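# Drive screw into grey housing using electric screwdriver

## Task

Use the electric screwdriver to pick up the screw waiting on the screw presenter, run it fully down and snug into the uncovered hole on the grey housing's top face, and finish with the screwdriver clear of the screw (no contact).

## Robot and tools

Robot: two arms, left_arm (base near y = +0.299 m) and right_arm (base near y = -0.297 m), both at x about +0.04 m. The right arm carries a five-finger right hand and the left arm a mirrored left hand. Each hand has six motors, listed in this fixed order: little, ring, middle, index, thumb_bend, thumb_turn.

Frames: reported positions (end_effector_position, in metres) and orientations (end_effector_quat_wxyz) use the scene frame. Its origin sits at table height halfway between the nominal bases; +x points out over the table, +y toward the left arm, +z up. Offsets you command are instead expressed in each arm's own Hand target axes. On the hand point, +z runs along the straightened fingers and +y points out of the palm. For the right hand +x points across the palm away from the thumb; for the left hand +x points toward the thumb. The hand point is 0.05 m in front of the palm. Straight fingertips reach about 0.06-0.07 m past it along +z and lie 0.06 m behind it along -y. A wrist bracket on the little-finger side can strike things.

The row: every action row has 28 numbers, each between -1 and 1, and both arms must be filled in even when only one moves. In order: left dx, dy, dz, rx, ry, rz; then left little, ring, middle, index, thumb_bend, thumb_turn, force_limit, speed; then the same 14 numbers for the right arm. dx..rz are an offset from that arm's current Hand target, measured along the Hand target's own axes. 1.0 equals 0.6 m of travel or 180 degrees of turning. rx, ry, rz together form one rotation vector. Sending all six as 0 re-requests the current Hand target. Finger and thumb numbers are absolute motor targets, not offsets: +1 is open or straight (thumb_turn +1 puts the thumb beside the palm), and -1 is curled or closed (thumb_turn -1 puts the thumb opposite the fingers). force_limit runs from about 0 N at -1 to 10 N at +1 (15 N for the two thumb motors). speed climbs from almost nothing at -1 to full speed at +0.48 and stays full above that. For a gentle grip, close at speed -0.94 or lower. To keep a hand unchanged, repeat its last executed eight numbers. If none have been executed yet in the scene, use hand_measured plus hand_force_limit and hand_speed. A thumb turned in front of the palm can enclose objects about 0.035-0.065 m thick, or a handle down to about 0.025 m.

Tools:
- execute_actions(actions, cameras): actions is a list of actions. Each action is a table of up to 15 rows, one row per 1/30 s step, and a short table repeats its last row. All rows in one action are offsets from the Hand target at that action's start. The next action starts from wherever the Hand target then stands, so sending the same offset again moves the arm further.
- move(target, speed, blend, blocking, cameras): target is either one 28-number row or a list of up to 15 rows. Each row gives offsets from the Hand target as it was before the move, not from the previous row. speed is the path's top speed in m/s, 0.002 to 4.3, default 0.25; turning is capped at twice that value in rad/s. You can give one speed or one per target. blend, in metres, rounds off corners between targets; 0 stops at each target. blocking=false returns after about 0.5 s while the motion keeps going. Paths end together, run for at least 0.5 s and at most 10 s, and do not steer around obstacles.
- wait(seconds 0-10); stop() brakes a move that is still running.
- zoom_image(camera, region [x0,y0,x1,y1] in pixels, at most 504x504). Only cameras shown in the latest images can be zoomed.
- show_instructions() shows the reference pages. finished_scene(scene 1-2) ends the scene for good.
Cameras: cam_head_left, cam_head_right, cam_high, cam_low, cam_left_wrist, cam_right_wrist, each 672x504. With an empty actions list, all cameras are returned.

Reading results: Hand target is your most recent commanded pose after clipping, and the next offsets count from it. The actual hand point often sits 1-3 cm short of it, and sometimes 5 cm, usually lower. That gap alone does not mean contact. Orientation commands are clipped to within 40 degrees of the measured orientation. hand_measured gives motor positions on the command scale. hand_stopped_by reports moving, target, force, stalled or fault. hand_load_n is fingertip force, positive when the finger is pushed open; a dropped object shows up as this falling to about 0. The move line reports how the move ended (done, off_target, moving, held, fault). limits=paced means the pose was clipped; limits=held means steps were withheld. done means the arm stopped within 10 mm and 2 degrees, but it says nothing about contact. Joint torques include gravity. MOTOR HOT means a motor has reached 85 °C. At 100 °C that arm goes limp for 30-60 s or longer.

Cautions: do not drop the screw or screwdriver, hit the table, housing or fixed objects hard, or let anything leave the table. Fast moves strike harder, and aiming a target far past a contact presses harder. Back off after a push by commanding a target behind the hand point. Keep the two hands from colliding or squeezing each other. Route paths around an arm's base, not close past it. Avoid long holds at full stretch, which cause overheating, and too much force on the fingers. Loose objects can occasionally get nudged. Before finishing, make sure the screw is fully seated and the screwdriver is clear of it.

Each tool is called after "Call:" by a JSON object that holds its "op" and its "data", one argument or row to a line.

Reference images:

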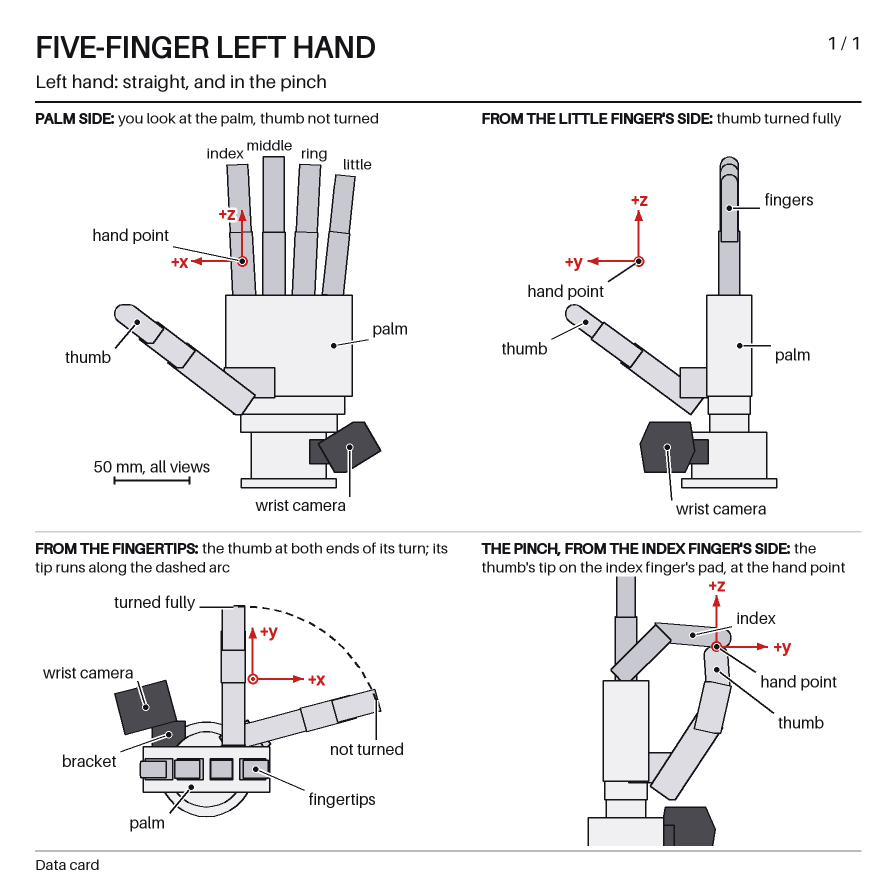

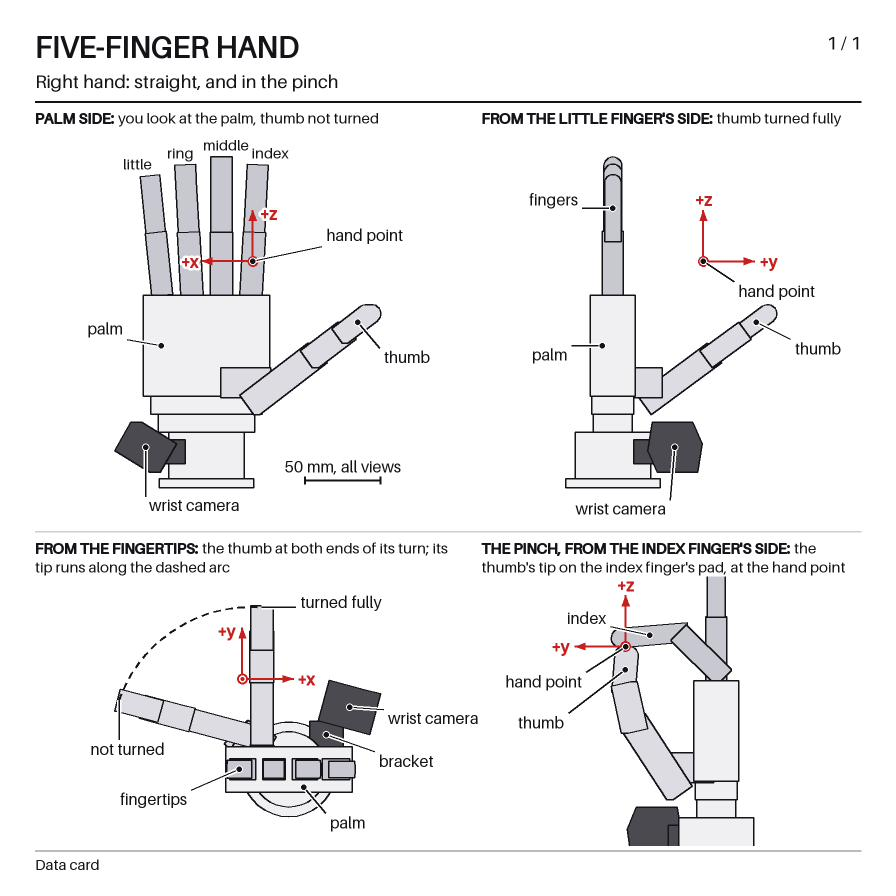

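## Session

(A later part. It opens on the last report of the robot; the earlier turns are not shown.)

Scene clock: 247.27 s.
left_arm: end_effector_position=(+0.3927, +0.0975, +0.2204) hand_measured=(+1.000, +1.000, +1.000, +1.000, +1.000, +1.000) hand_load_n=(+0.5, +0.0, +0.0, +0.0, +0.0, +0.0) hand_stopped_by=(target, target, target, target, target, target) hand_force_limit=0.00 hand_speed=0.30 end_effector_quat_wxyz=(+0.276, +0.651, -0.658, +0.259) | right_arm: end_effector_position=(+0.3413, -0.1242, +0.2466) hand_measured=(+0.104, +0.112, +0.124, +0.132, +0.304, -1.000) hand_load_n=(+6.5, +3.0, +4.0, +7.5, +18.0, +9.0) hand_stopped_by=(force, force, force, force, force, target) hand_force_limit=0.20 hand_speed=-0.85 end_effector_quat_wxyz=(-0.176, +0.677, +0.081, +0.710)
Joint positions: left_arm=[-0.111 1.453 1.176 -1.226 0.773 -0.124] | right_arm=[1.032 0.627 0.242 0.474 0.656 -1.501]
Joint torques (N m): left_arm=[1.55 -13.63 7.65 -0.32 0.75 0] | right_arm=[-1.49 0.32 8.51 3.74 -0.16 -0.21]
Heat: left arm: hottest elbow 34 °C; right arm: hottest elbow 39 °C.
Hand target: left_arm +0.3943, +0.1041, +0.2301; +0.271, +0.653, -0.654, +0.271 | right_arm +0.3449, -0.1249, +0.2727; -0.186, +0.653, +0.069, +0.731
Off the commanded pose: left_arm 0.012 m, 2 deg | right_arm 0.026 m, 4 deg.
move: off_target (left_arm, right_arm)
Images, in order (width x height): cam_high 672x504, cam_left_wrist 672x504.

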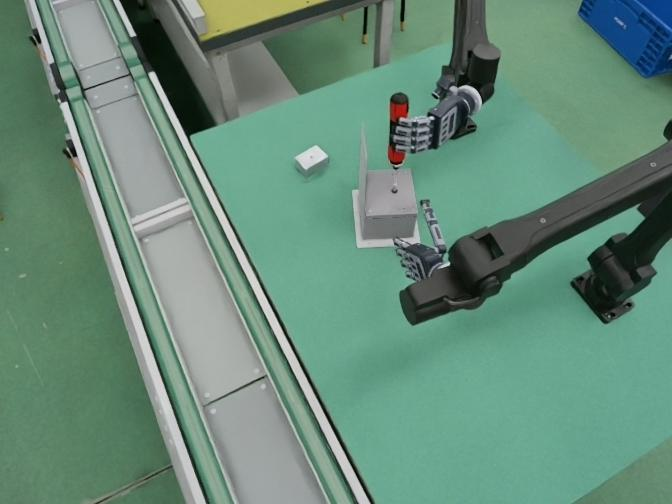

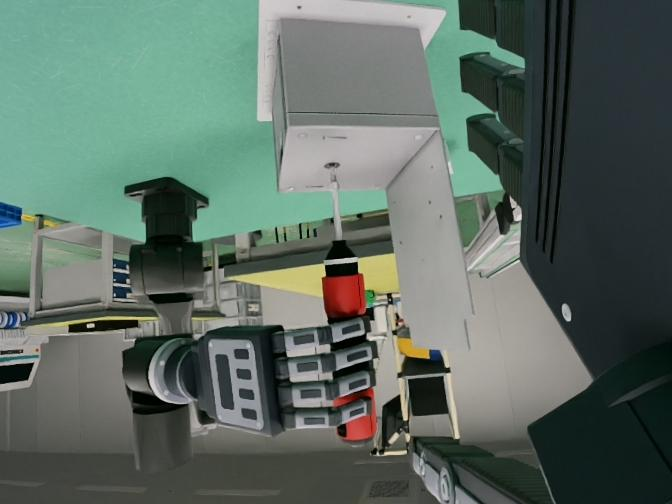

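Call:
{"op": "move", "data": {
  "target": [0,0,0,0,0,0,1,1,1,1,1,1,0,0.3,-0.0125,0.0042,-0.0027,0,0,0,-0.2,-0.2,-0.2,-0.2,0.05,-1,0.2,-0.85],
  "speed": 0.04,
  "cameras": ["cam_high","cam_left_wrist"]
}}

Call:
{"op": "zoom_image", "data": {
  "camera": "cam_left_wrist",
  "region": [316, 150, 352, 186]
}}

Call:
{"op": "zoom_image", "data": {
  "camera": "cam_high",
  "region": [382, 174, 408, 200]
}}

Scene clock: 255.40 s.
left_arm: end_effector_position=(+0.3927, +0.0975, +0.2204) hand_measured=(+1.000, +1.000, +1.000, +1.000, +1.000, +1.000) hand_load_n=(+0.0, +0.0, +0.0, +0.0, +0.0, +0.0) hand_stopped_by=(target, target, target, target, target, target) hand_force_limit=0.00 hand_speed=0.30 end_effector_quat_wxyz=(+0.276, +0.651, -0.658, +0.259) | right_arm: end_effector_position=(+0.3406, -0.1249, +0.2418) hand_measured=(+0.104, +0.112, +0.124, +0.132, +0.304, -1.000) hand_load_n=(+7.0, +3.0, +3.5, +7.0, +18.0, +8.5) hand_stopped_by=(force, force, force, force, force, target) hand_force_limit=0.20 hand_speed=-0.85 end_effector_quat_wxyz=(-0.178, +0.674, +0.081, +0.712)
Joint positions: left_arm=[-0.111 1.453 1.176 -1.226 0.773 -0.124] | right_arm=[1.032 0.634 0.225 0.507 0.653 -1.504]
Joint torques (N m): left_arm=[1.55 -13.27 7.6 -0.38 0.74 0.01] | right_arm=[-1.55 0.56 8.23 3.64 -0.23 -0.19]
Heat: left arm: hottest elbow 34 °C; right arm: hottest elbow 39 °C.
Hand target: left_arm +0.3943, +0.1041, +0.2301; +0.271, +0.653, -0.654, +0.271 | right_arm +0.3449, -0.1264, +0.2648; -0.186, +0.653, +0.069, +0.731
Off the commanded pose: left_arm 0.012 m, 2 deg | right_arm 0.023 m, 4 deg.
move: off_target (left_arm, right_arm)
Images, in order (width x height): cam_high 672x504, cam_left_wrist 672x504.

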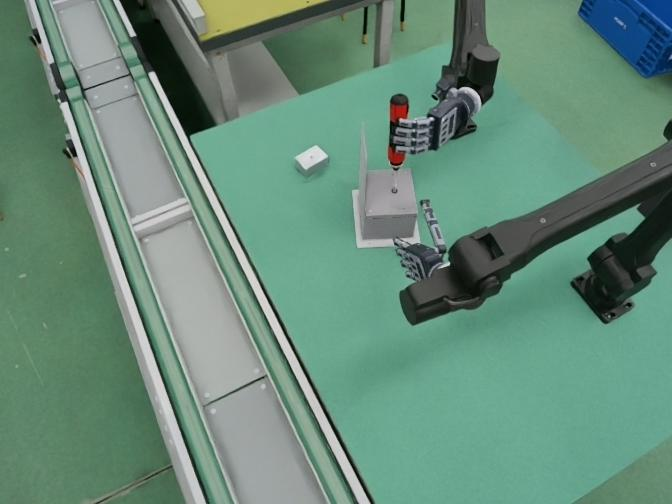

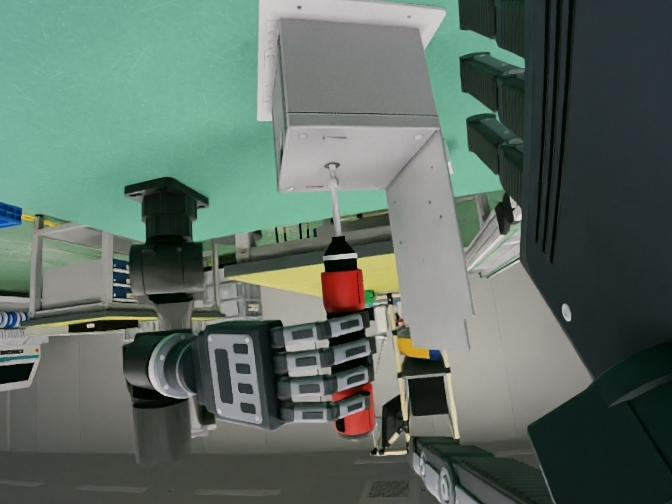

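Scaled by 14.000.

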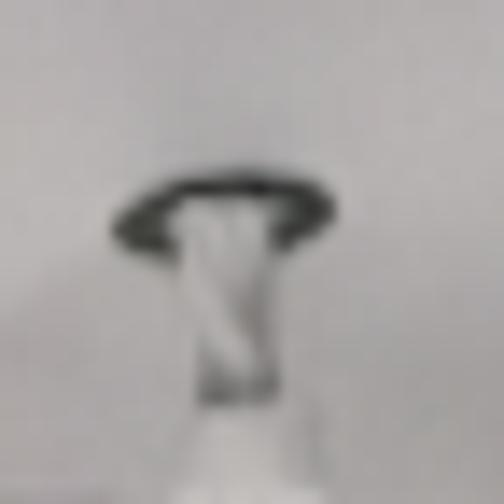

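Scaled by 19.385.

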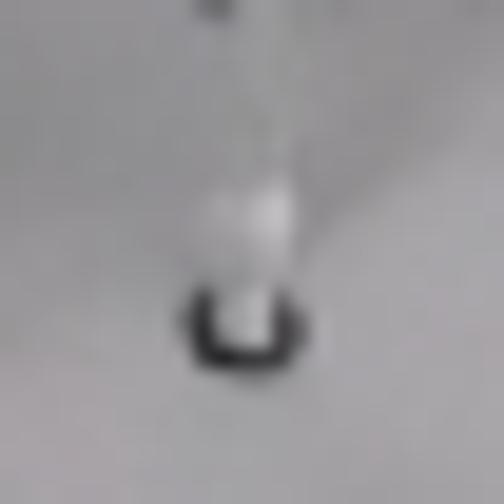

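Call:
{"op": "move", "data": {
  "target": [0,0,0,0,0,0,1,1,1,1,1,1,0,0.3,-0.0147,0.0005,-0.0038,-0.0007,-0.0065,-0.002,-0.2,-0.2,-0.2,-0.2,0.05,-1,0.2,-0.85],
  "speed": 0.04,
  "cameras": ["cam_high","cam_left_wrist"]
}}

Call:
{"op": "zoom_image", "data": {
  "camera": "cam_left_wrist",
  "region": [316, 150, 352, 186]
}}

Call:
{"op": "zoom_image", "data": {
  "camera": "cam_high",
  "region": [382, 174, 408, 200]
}}

Scene clock: 259.90 s.
left_arm: end_effector_position=(+0.3927, +0.0975, +0.2204) hand_measured=(+1.000, +1.000, +1.000, +1.000, +1.000, +1.000) hand_load_n=(+0.0, +0.0, +0.0, +0.0, -0.5, +0.0) hand_stopped_by=(target, target, target, target, target, target) hand_force_limit=0.00 hand_speed=0.30 end_effector_quat_wxyz=(+0.276, +0.651, -0.658, +0.259) | right_arm: end_effector_position=(+0.3407, -0.1246, +0.2409) hand_measured=(+0.104, +0.112, +0.124, +0.132, +0.304, -1.000) hand_load_n=(+6.5, +3.0, +3.5, +7.0, +18.0, +8.5) hand_stopped_by=(force, force, force, force, force, target) hand_force_limit=0.20 hand_speed=-0.85 end_effector_quat_wxyz=(-0.178, +0.675, +0.082, +0.711)
Joint positions: left_arm=[-0.111 1.453 1.176 -1.226 0.773 -0.124] | right_arm=[1.032 0.637 0.225 0.507 0.653 -1.504]
Joint torques (N m): left_arm=[1.55 -13.45 7.64 -0.36 0.75 -0.02] | right_arm=[-0.97 1.03 7.76 3.33 0.02 -0.12]
Heat: left arm: hottest elbow 34 °C; right arm: hottest elbow 38 °C.
Hand target: left_arm +0.3943, +0.1041, +0.2301; +0.271, +0.653, -0.654, +0.271 | right_arm +0.3436, -0.1259, +0.2558; -0.182, +0.661, +0.072, +0.725
Off the commanded pose: left_arm 0.012 m, 2 deg | right_arm 0.015 m, 3 deg.
move: off_target (left_arm, right_arm)
Images, in order (width x height): cam_high 672x504, cam_left_wrist 672x504.

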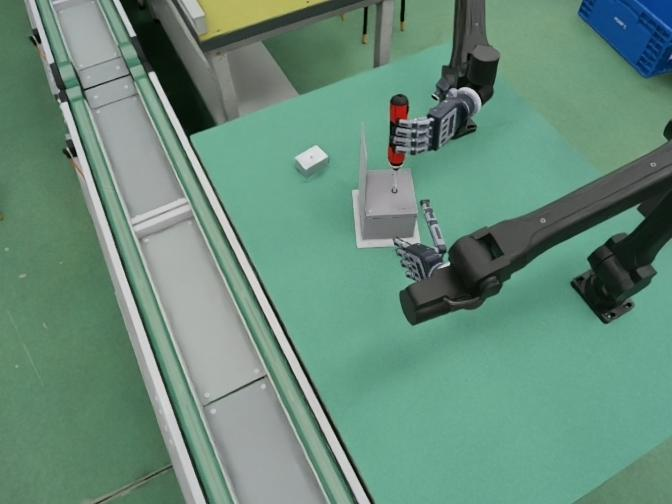

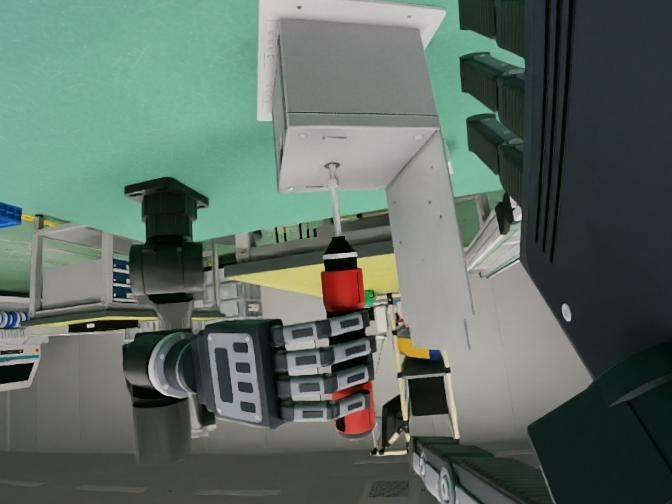

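Scaled by 14.000.

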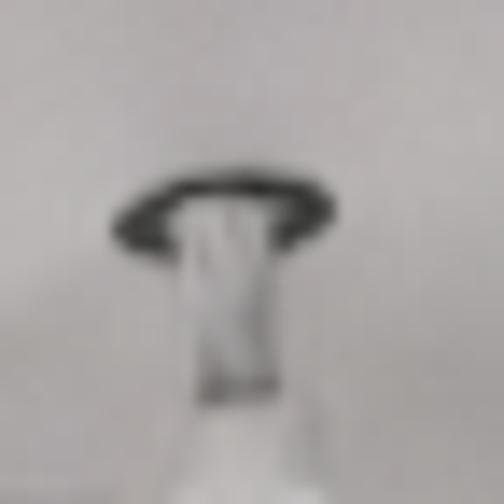

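Scaled by 19.385.

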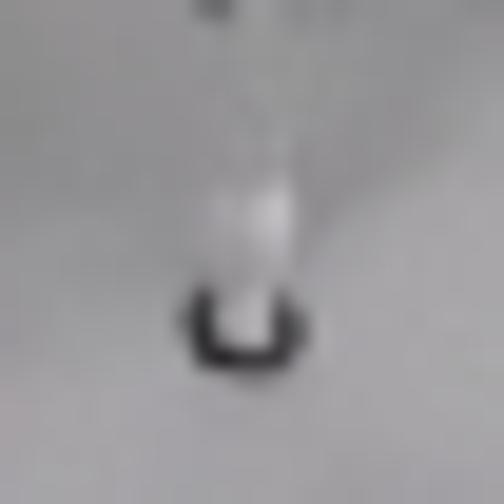

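Call:
{"op": "move", "data": {
  "target": [0,0,0,0,0,0,1,1,1,1,1,1,0,0.3,-0.0163,0.0013,-0.0038,-0.0007,-0.0065,-0.002,-0.2,-0.2,-0.2,-0.2,0.05,-1,0.2,-0.85],
  "speed": 0.04,
  "cameras": ["cam_high","cam_left_wrist"]
}}

Call:
{"op": "zoom_image", "data": {
  "camera": "cam_left_wrist",
  "region": [316, 150, 352, 186]
}}

Call:
{"op": "zoom_image", "data": {
  "camera": "cam_high",
  "region": [382, 174, 408, 200]
}}

Scene clock: 262.03 s.
left_arm: end_effector_position=(+0.3927, +0.0975, +0.2204) hand_measured=(+1.000, +1.000, +1.000, +1.000, +1.000, +1.000) hand_load_n=(+0.0, +0.0, +0.0, +0.0, -0.5, +0.0) hand_stopped_by=(target, target, target, target, target, target) hand_force_limit=0.00 hand_speed=0.30 end_effector_quat_wxyz=(+0.276, +0.651, -0.658, +0.259) | right_arm: end_effector_position=(+0.3403, -0.1256, +0.2397) hand_measured=(+0.104, +0.112, +0.124, +0.132, +0.304, -1.000) hand_load_n=(+6.0, +2.5, +4.0, +8.0, +17.5, +9.0) hand_stopped_by=(force, force, force, force, force, target) hand_force_limit=0.20 hand_speed=-0.85 end_effector_quat_wxyz=(-0.177, +0.675, +0.081, +0.712)
Joint positions: left_arm=[-0.111 1.453 1.176 -1.226 0.773 -0.124] | right_arm=[1.032 0.636 0.22 0.511 0.655 -1.504]
Joint torques (N m): left_arm=[1.61 -13.39 7.6 -0.27 0.76 -0.01] | right_arm=[-0.38 1.38 7.35 2.96 0.12 -0.04]
Heat: left arm: hottest elbow 34 °C; right arm: hottest elbow 38 °C.
Hand target: left_arm +0.3943, +0.1041, +0.2301; +0.271, +0.653, -0.654, +0.271 | right_arm +0.3423, -0.1257, +0.2458; -0.178, +0.668, +0.075, +0.718
Off the commanded pose: left_arm 0.012 m, 2 deg | right_arm 0.006 m, 1 deg.
move: off_target (left_arm)
Images, in order (width x height): cam_high 672x504, cam_left_wrist 672x504.

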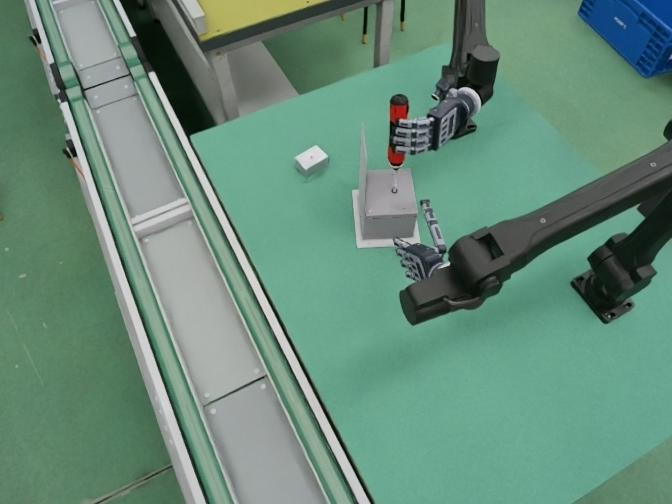

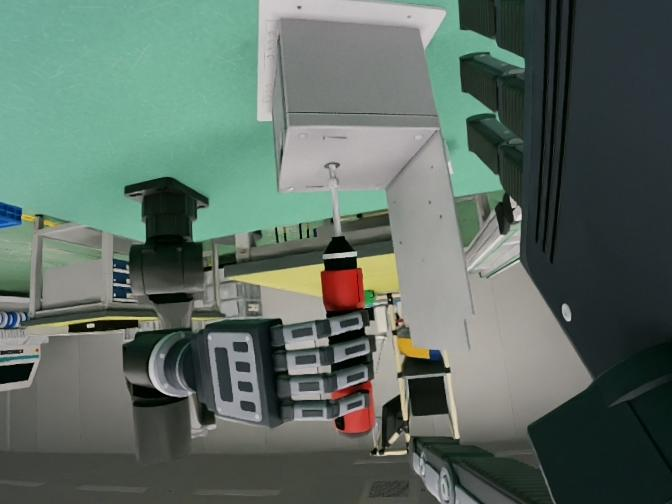

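Scaled by 14.000.

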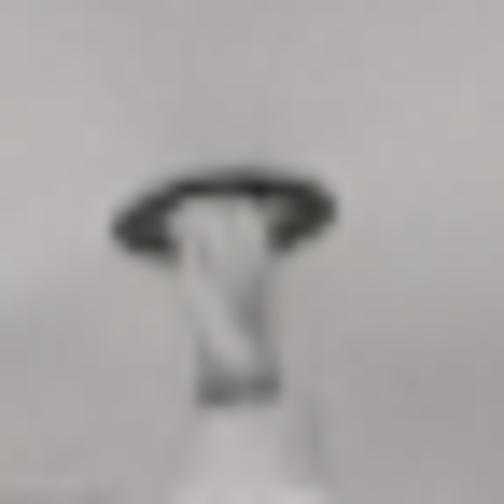

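Scaled by 19.385.

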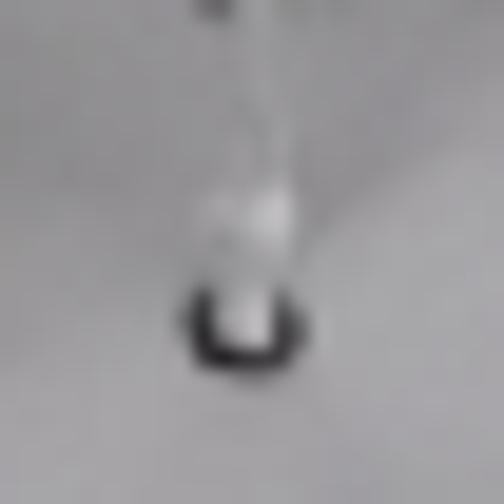

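Call:
{"op": "move", "data": {
  "target": [0,0,0,0,0,0,1,1,1,1,1,1,0,0.3,-0.0164,0.0019,-0.0024,-0.0004,-0.0026,0.001,-0.2,-0.2,-0.2,-0.2,0.05,-1,0.2,-0.85],
  "speed": 0.04,
  "cameras": ["cam_high","cam_left_wrist"]
}}

Call:
{"op": "zoom_image", "data": {
  "camera": "cam_left_wrist",
  "region": [316, 150, 352, 186]
}}

Call:
{"op": "zoom_image", "data": {
  "camera": "cam_high",
  "region": [382, 174, 408, 200]
}}

Scene clock: 264.77 s.
left_arm: end_effector_position=(+0.3927, +0.0975, +0.2204) hand_measured=(+1.000, +1.000, +1.000, +1.000, +1.000, +1.000) hand_load_n=(+0.0, +0.0, +0.0, +0.0, -0.5, +0.0) hand_stopped_by=(target, target, target, target, target, target) hand_force_limit=0.00 hand_speed=0.30 end_effector_quat_wxyz=(+0.276, +0.651, -0.658, +0.259) | right_arm: end_effector_position=(+0.3402, -0.1268, +0.2374) hand_measured=(+0.104, +0.112, +0.124, +0.132, +0.304, -1.000) hand_load_n=(+7.0, +3.0, +3.5, +7.0, +18.5, +8.0) hand_stopped_by=(force, force, force, force, force, target) hand_force_limit=0.20 hand_speed=-0.85 end_effector_quat_wxyz=(-0.180, +0.672, +0.075, +0.714)
Joint positions: left_arm=[-0.111 1.453 1.176 -1.226 0.773 -0.124] | right_arm=[1.032 0.645 0.21 0.544 0.659 -1.503]
Joint torques (N m): left_arm=[1.38 -13.22 7.58 -0.31 0.74 -0.03] | right_arm=[-0.32 1.85 6.86 2.69 0.1 0.04]
Heat: left arm: hottest elbow 34 °C; right arm: hottest elbow 38 °C.
Hand target: left_arm +0.3943, +0.1041, +0.2301; +0.271, +0.653, -0.654, +0.271 | right_arm +0.3418, -0.1257, +0.2358; -0.179, +0.671, +0.074, +0.715
Off the commanded pose: left_arm 0.012 m, 2 deg | right_arm 0.003 m, 0 deg.
move: off_target (left_arm)
Images, in order (width x height): cam_high 672x504, cam_left_wrist 672x504.

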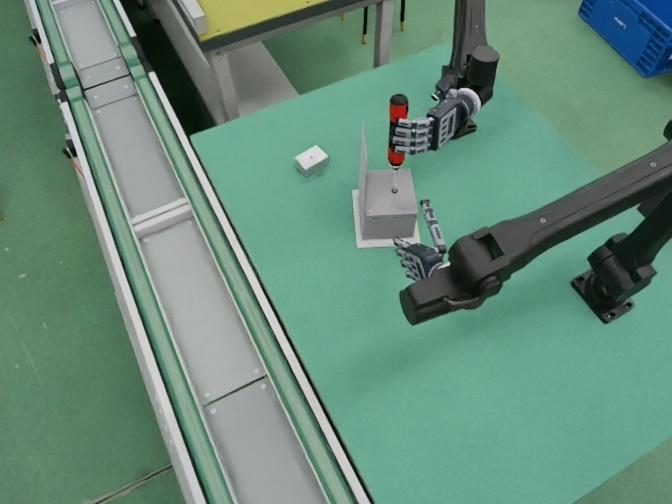

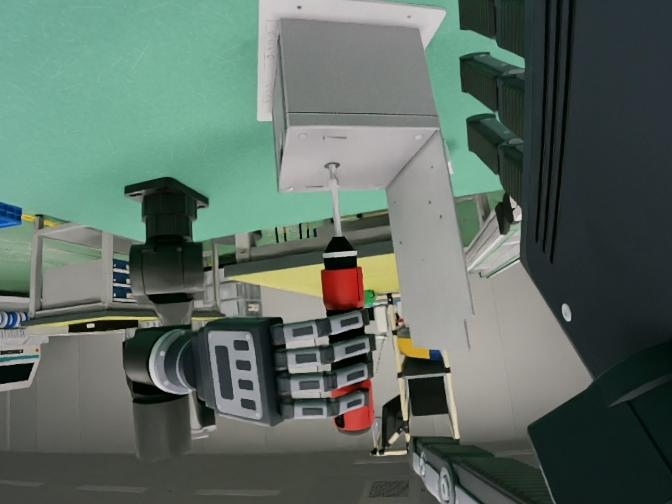

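Scaled by 14.000.

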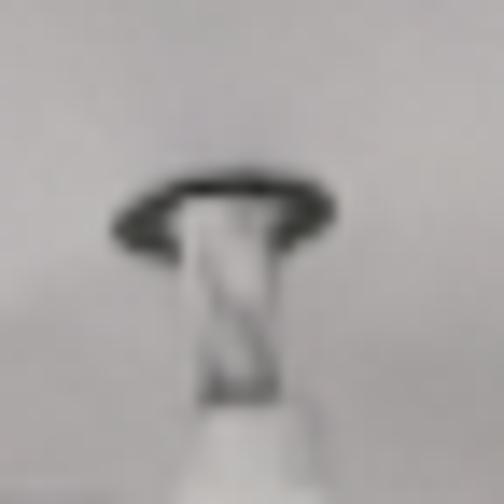

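Scaled by 19.385.

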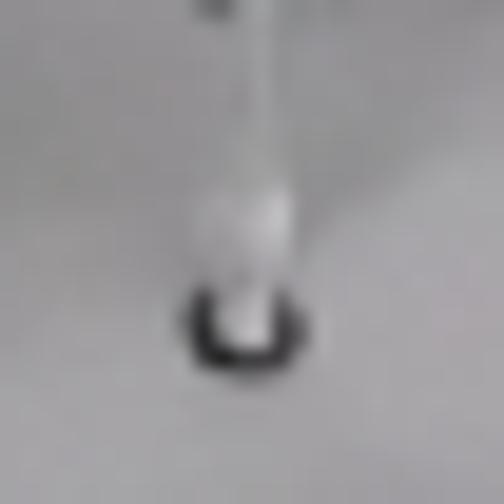

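Call:
{"op": "move", "data": {
  "target": [0,0,0,0,0,0,1,1,1,1,1,1,0,0.3,-0.0195,0.0005,-0.002,-0.0004,-0.0045,0.0005,-0.2,-0.2,-0.2,-0.2,0.05,-1,0.2,-0.85],
  "speed": 0.04,
  "cameras": ["cam_high","cam_left_wrist"]
}}

Call:
{"op": "zoom_image", "data": {
  "camera": "cam_left_wrist",
  "region": [316, 150, 352, 186]
}}

Call:
{"op": "zoom_image", "data": {
  "camera": "cam_high",
  "region": [370, 150, 420, 210]
}}

Scene clock: 267.30 s.
left_arm: end_effector_position=(+0.3927, +0.0975, +0.2204) hand_measured=(+1.000, +1.000, +1.000, +1.000, +1.000, +1.000) hand_load_n=(+0.0, +0.0, +0.0, +0.0, +0.0, +0.0) hand_stopped_by=(target, target, target, target, target, target) hand_force_limit=0.00 hand_speed=0.30 end_effector_quat_wxyz=(+0.276, +0.651, -0.658, +0.259) | right_arm: end_effector_position=(+0.3406, -0.1270, +0.2366) hand_measured=(+0.104, +0.112, +0.124, +0.132, +0.304, -1.000) hand_load_n=(+8.5, +3.5, +3.0, +6.0, +18.5, +6.5) hand_stopped_by=(force, force, force, force, force, target) hand_force_limit=0.20 hand_speed=-0.85 end_effector_quat_wxyz=(-0.179, +0.669, +0.073, +0.718)
Joint positions: left_arm=[-0.111 1.453 1.176 -1.226 0.773 -0.124] | right_arm=[1.034 0.66 0.204 0.577 0.666 -1.509]
Joint torques (N m): left_arm=[1.26 -13.51 7.64 -0.32 0.74 -0.03] | right_arm=[0.09 2.55 6.27 2.28 0.04 0.11]
Heat: left arm: hottest elbow 34 °C; right arm: hottest elbow 38 °C.
Hand target: left_arm +0.3943, +0.1041, +0.2301; +0.271, +0.653, -0.654, +0.271 | right_arm +0.3412, -0.1246, +0.2241; -0.178, +0.676, +0.075, +0.711
Off the commanded pose: left_arm 0.012 m, 2 deg | right_arm 0.013 m, 1 deg.
move: off_target (left_arm, right_arm)
Images, in order (width x height): cam_high 672x504, cam_left_wrist 672x504.

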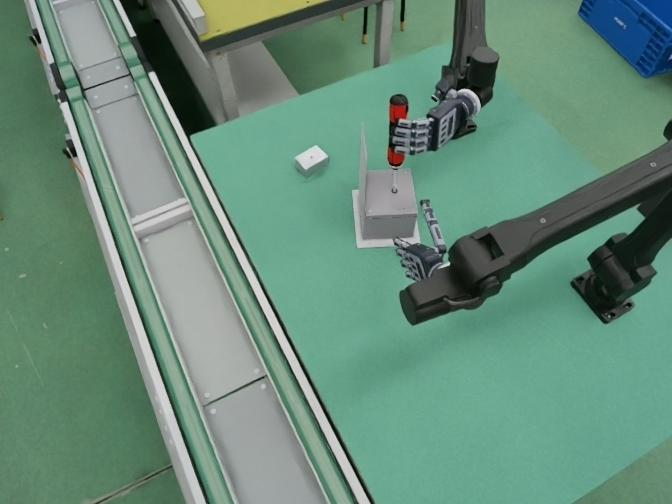

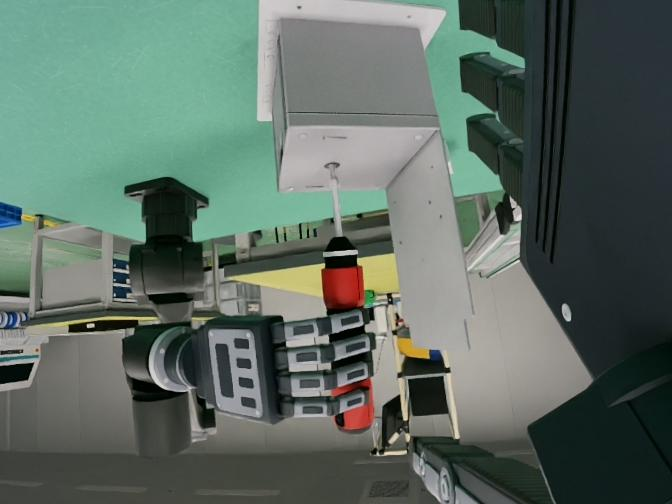

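Scaled by 14.000.

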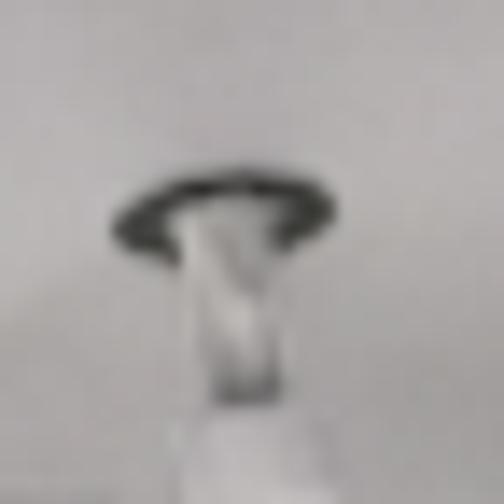

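Scaled by 8.400.

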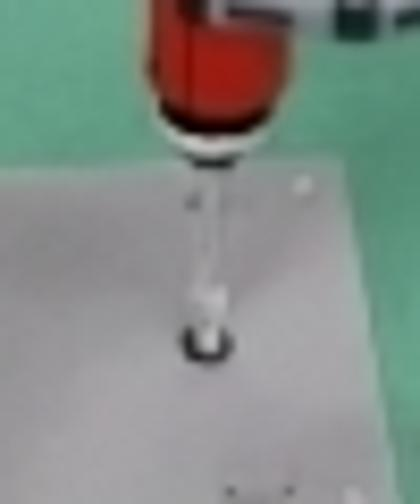

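Call:
{"op": "wait", "data": {
  "seconds": 1,
  "cameras": ["cam_left_wrist","cam_head_left","cam_high"]
}}

Call:
{"op": "zoom_image", "data": {
  "camera": "cam_left_wrist",
  "region": [310, 150, 370, 210]
}}

Call:
{"op": "zoom_image", "data": {
  "camera": "cam_high",
  "region": [382, 174, 408, 200]
}}

Call:
{"op": "zoom_image", "data": {
  "camera": "cam_head_left",
  "region": [440, 150, 550, 280]
}}

Scene clock: 270.73 s.
left_arm: end_effector_position=(+0.3927, +0.0975, +0.2204) hand_measured=(+1.000, +1.000, +1.000, +1.000, +1.000, +1.000) hand_load_n=(+0.0, +0.0, +0.0, +0.0, +0.0, +0.0) hand_stopped_by=(target, target, target, target, target, target) hand_force_limit=0.00 hand_speed=0.30 end_effector_quat_wxyz=(+0.276, +0.651, -0.658, +0.259) | right_arm: end_effector_position=(+0.3404, -0.1268, +0.2362) hand_measured=(+0.104, +0.112, +0.124, +0.132, +0.304, -1.000) hand_load_n=(+8.5, +4.0, +3.0, +5.5, +19.0, +7.0) hand_stopped_by=(force, force, force, force, force, target) hand_force_limit=0.20 hand_speed=-0.85 end_effector_quat_wxyz=(-0.178, +0.669, +0.073, +0.718)
Joint positions: left_arm=[-0.111 1.453 1.176 -1.226 0.773 -0.124] | right_arm=[1.036 0.662 0.204 0.577 0.667 -1.51]
Joint torques (N m): left_arm=[1.55 -13.57 7.62 -0.29 0.75 -0.03] | right_arm=[0.15 2.49 6.24 2.22 0.01 0.11]
Heat: left arm: hottest elbow 34 °C; right arm: hottest elbow 38 °C.
Hand target: left_arm +0.3943, +0.1041, +0.2301; +0.271, +0.653, -0.654, +0.271 | right_arm +0.3412, -0.1246, +0.2241; -0.178, +0.676, +0.075, +0.711
Off the commanded pose: left_arm 0.012 m, 2 deg | right_arm 0.012 m, 1 deg.
wait: 1.00 s; at rest from the start
Images, in order (width x height): cam_head_left 672x504, cam_high 672x504, cam_left_wrist 672x504.

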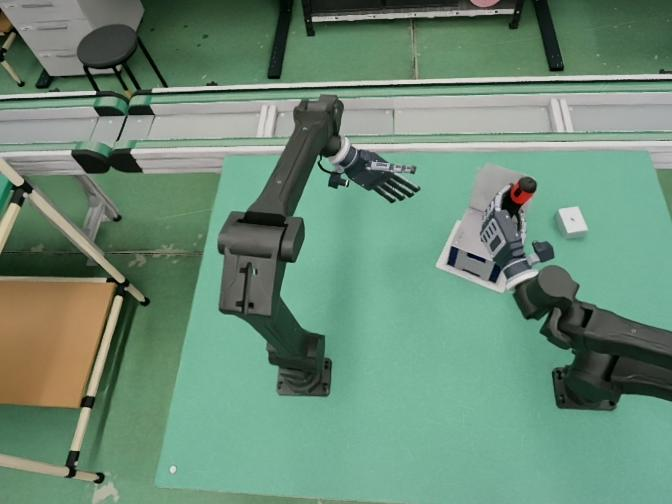

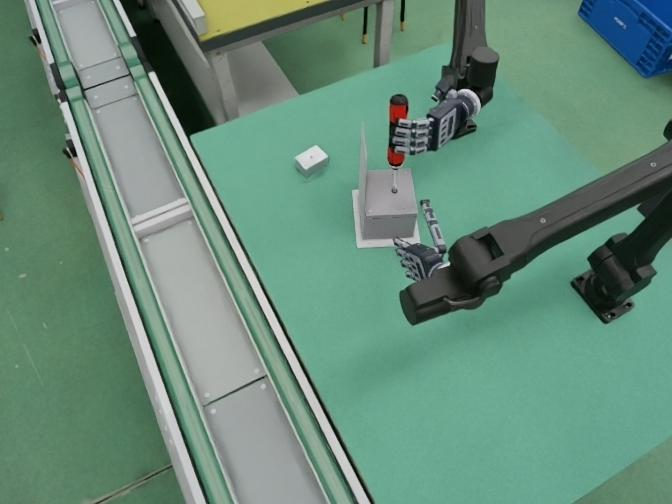

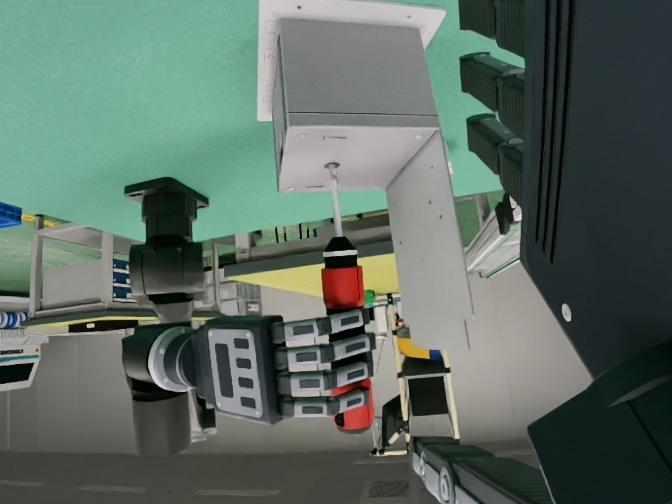

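Scaled by 8.400.

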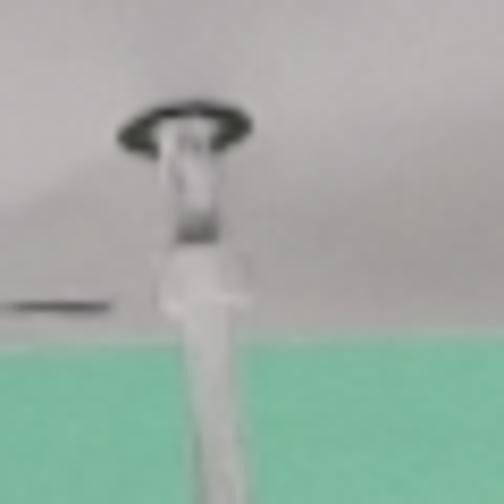

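Scaled by 19.385.

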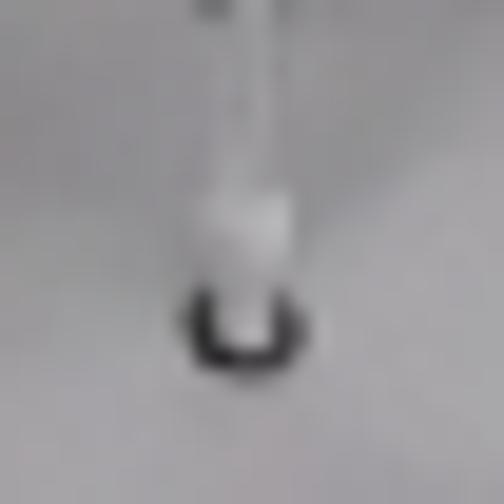

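Scaled by 3.877.

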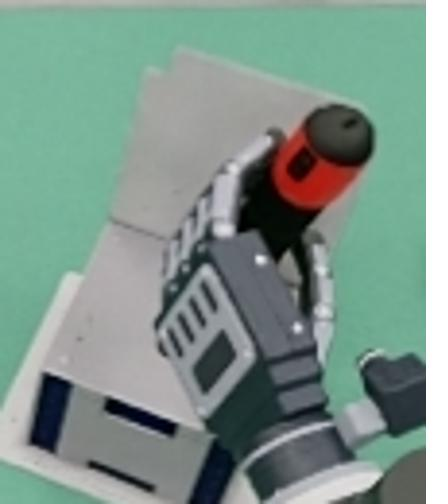

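Call:
{"op": "zoom_image", "data": {
  "camera": "cam_head_left",
  "region": [500, 165, 550, 215]
}}

Call:
{"op": "zoom_image", "data": {
  "camera": "cam_high",
  "region": [360, 85, 440, 195]
}}

Call:
{"op": "zoom_image", "data": {
  "camera": "cam_left_wrist",
  "region": [270, 160, 430, 440]
}}

Scaled by 10.080.

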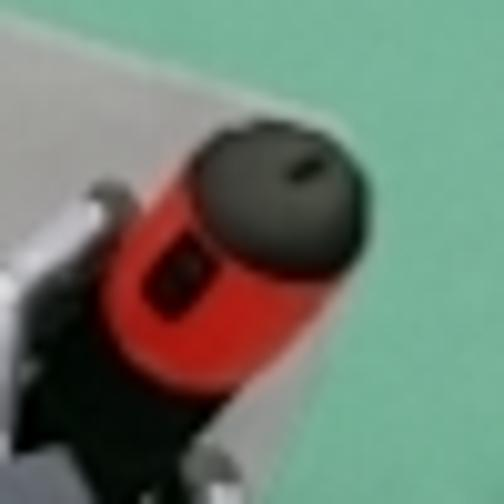

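Scaled by 4.582.

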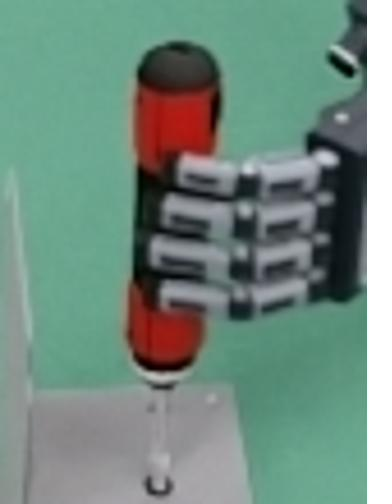

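Scaled by 1.800.

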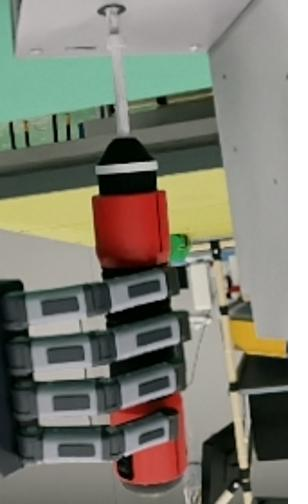

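Call:
{"op": "move", "data": {
  "target": [
    [0,0,0,0,0,0,1,1,1,1,1,1,0,0.3,0.1187,-0.0515,0.0327,0.0025,0.009,-0.017,-0.2,-0.2,-0.2,-0.2,0.05,-1,0.2,-0.85],
    [0,0,0,0,0,0,1,1,1,1,1,1,0,0.3,0.0978,-0.0245,0.0213,0.0025,0.009,-0.017,-0.2,-0.2,-0.2,-0.2,0.05,-1,0.2,-0.85],
    [0,0,0,0,0,0,1,1,1,1,1,1,0,0.3,0.0823,-0.022,0.0197,0.0025,0.009,-0.017,-0.2,-0.2,-0.2,-0.2,0.05,-1,0.2,-0.85]
  ],
  "speed": 0.07,
  "cameras": ["cam_high","cam_left_wrist","cam_head_left"]
}}

Call:
{"op": "zoom_image", "data": {
  "camera": "cam_left_wrist",
  "region": [316, 150, 352, 186]
}}

Call:
{"op": "zoom_image", "data": {
  "camera": "cam_high",
  "region": [382, 174, 408, 200]
}}

Call:
{"op": "zoom_image", "data": {
  "camera": "cam_high",
  "region": [360, 85, 440, 195]
}}

Call:
{"op": "zoom_image", "data": {
  "camera": "cam_left_wrist",
  "region": [270, 160, 430, 440]
}}

Call:
{"op": "zoom_image", "data": {
  "camera": "cam_head_left",
  "region": [490, 150, 550, 210]
}}

Scene clock: 291.60 s.
left_arm: end_effector_position=(+0.3927, +0.0975, +0.2204) hand_measured=(+1.000, +1.000, +1.000, +1.000, +1.000, +1.000) hand_load_n=(+0.0, +0.5, +0.0, +0.0, +0.0, +0.0) hand_stopped_by=(target, target, target, target, target, target) hand_force_limit=0.00 hand_speed=0.30 end_effector_quat_wxyz=(+0.276, +0.651, -0.658, +0.259) | right_arm: end_effector_position=(+0.3413, -0.1134, +0.2499) hand_measured=(+0.104, +0.112, +0.124, +0.132, +0.304, -1.000) hand_load_n=(+6.5, +3.0, +4.0, +7.5, +18.0, +8.5) hand_stopped_by=(force, force, force, force, force, target) hand_force_limit=0.20 hand_speed=-0.85 end_effector_quat_wxyz=(-0.157, +0.685, +0.107, +0.704)
Joint positions: left_arm=[-0.111 1.453 1.176 -1.226 0.773 -0.124] | right_arm=[1.06 0.659 0.276 0.433 0.673 -1.538]
Joint torques (N m): left_arm=[1.32 -13.39 7.57 -0.34 0.74 -0.03] | right_arm=[-1.49 -0.26 8.55 3.66 -0.12 -0.23]
Heat: left arm: hottest elbow 34 °C; right arm: hottest elbow 37 °C.
Hand target: left_arm +0.3943, +0.1041, +0.2301; +0.271, +0.653, -0.654, +0.271 | right_arm +0.3465, -0.1158, +0.2755; -0.163, +0.663, +0.093, +0.724
Off the commanded pose: left_arm 0.012 m, 2 deg | right_arm 0.026 m, 4 deg.
move: off_target (left_arm, right_arm)
Images, in order (width x height): cam_head_left 672x504, cam_high 672x504, cam_left_wrist 672x504.

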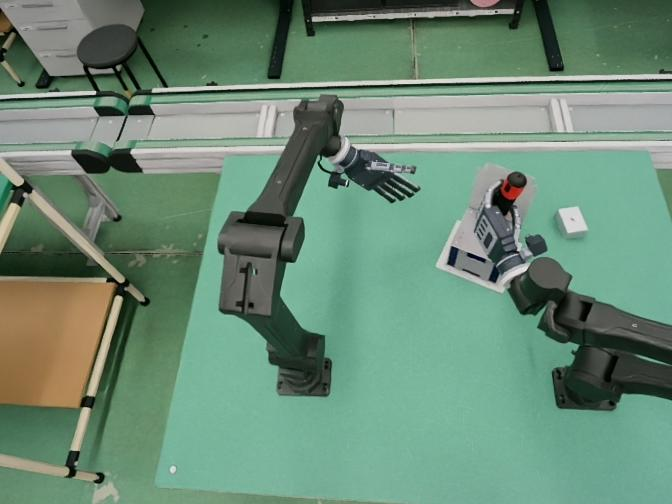

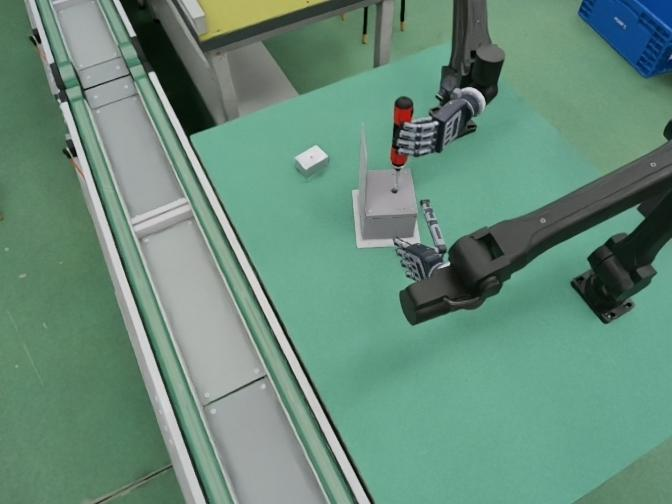

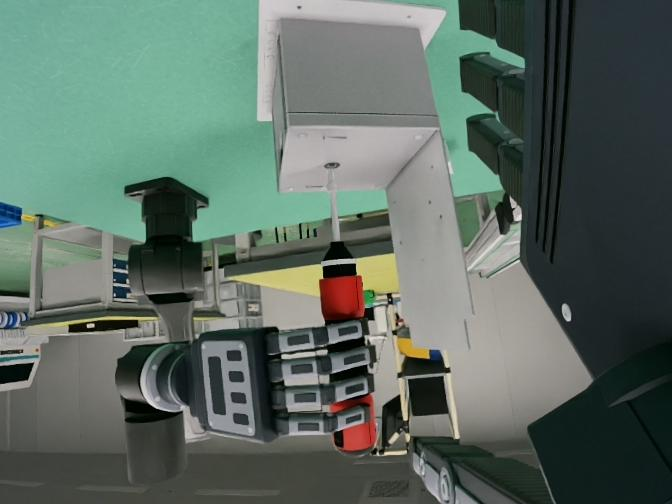

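Scaled by 14.000.

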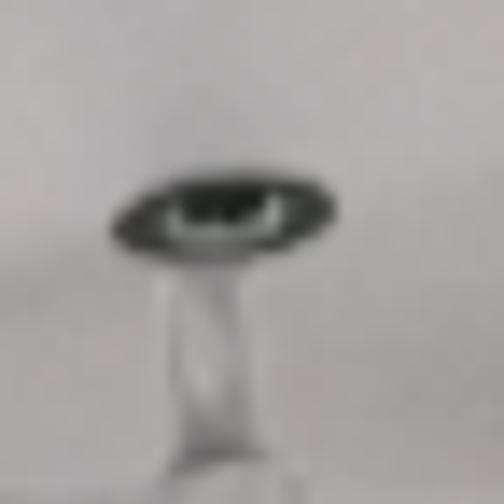

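Scaled by 19.385.

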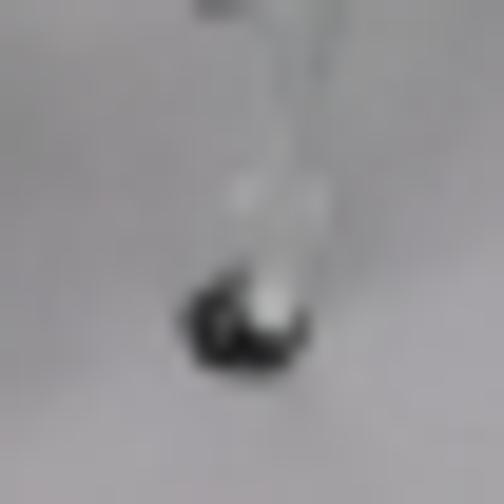

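Scaled by 4.582.

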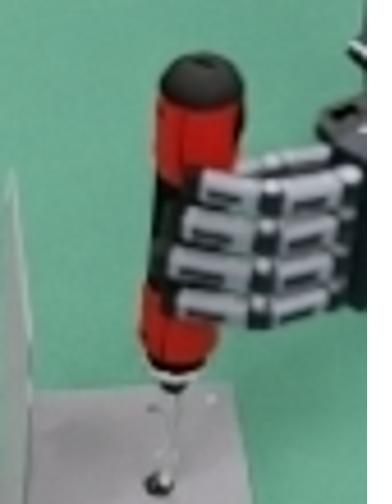

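Scaled by 1.800.

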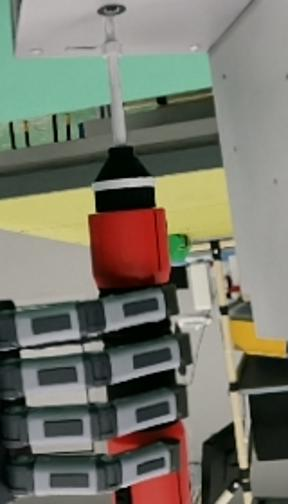

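Scaled by 8.400.

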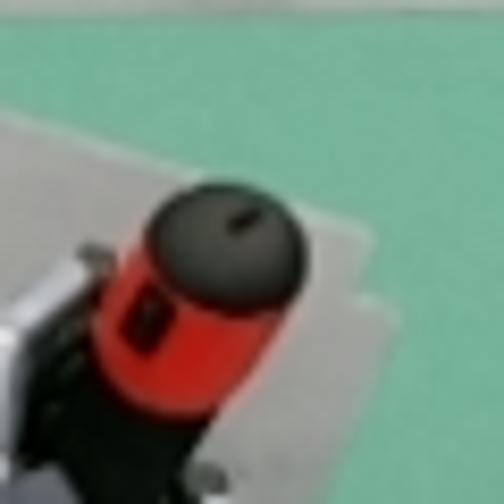

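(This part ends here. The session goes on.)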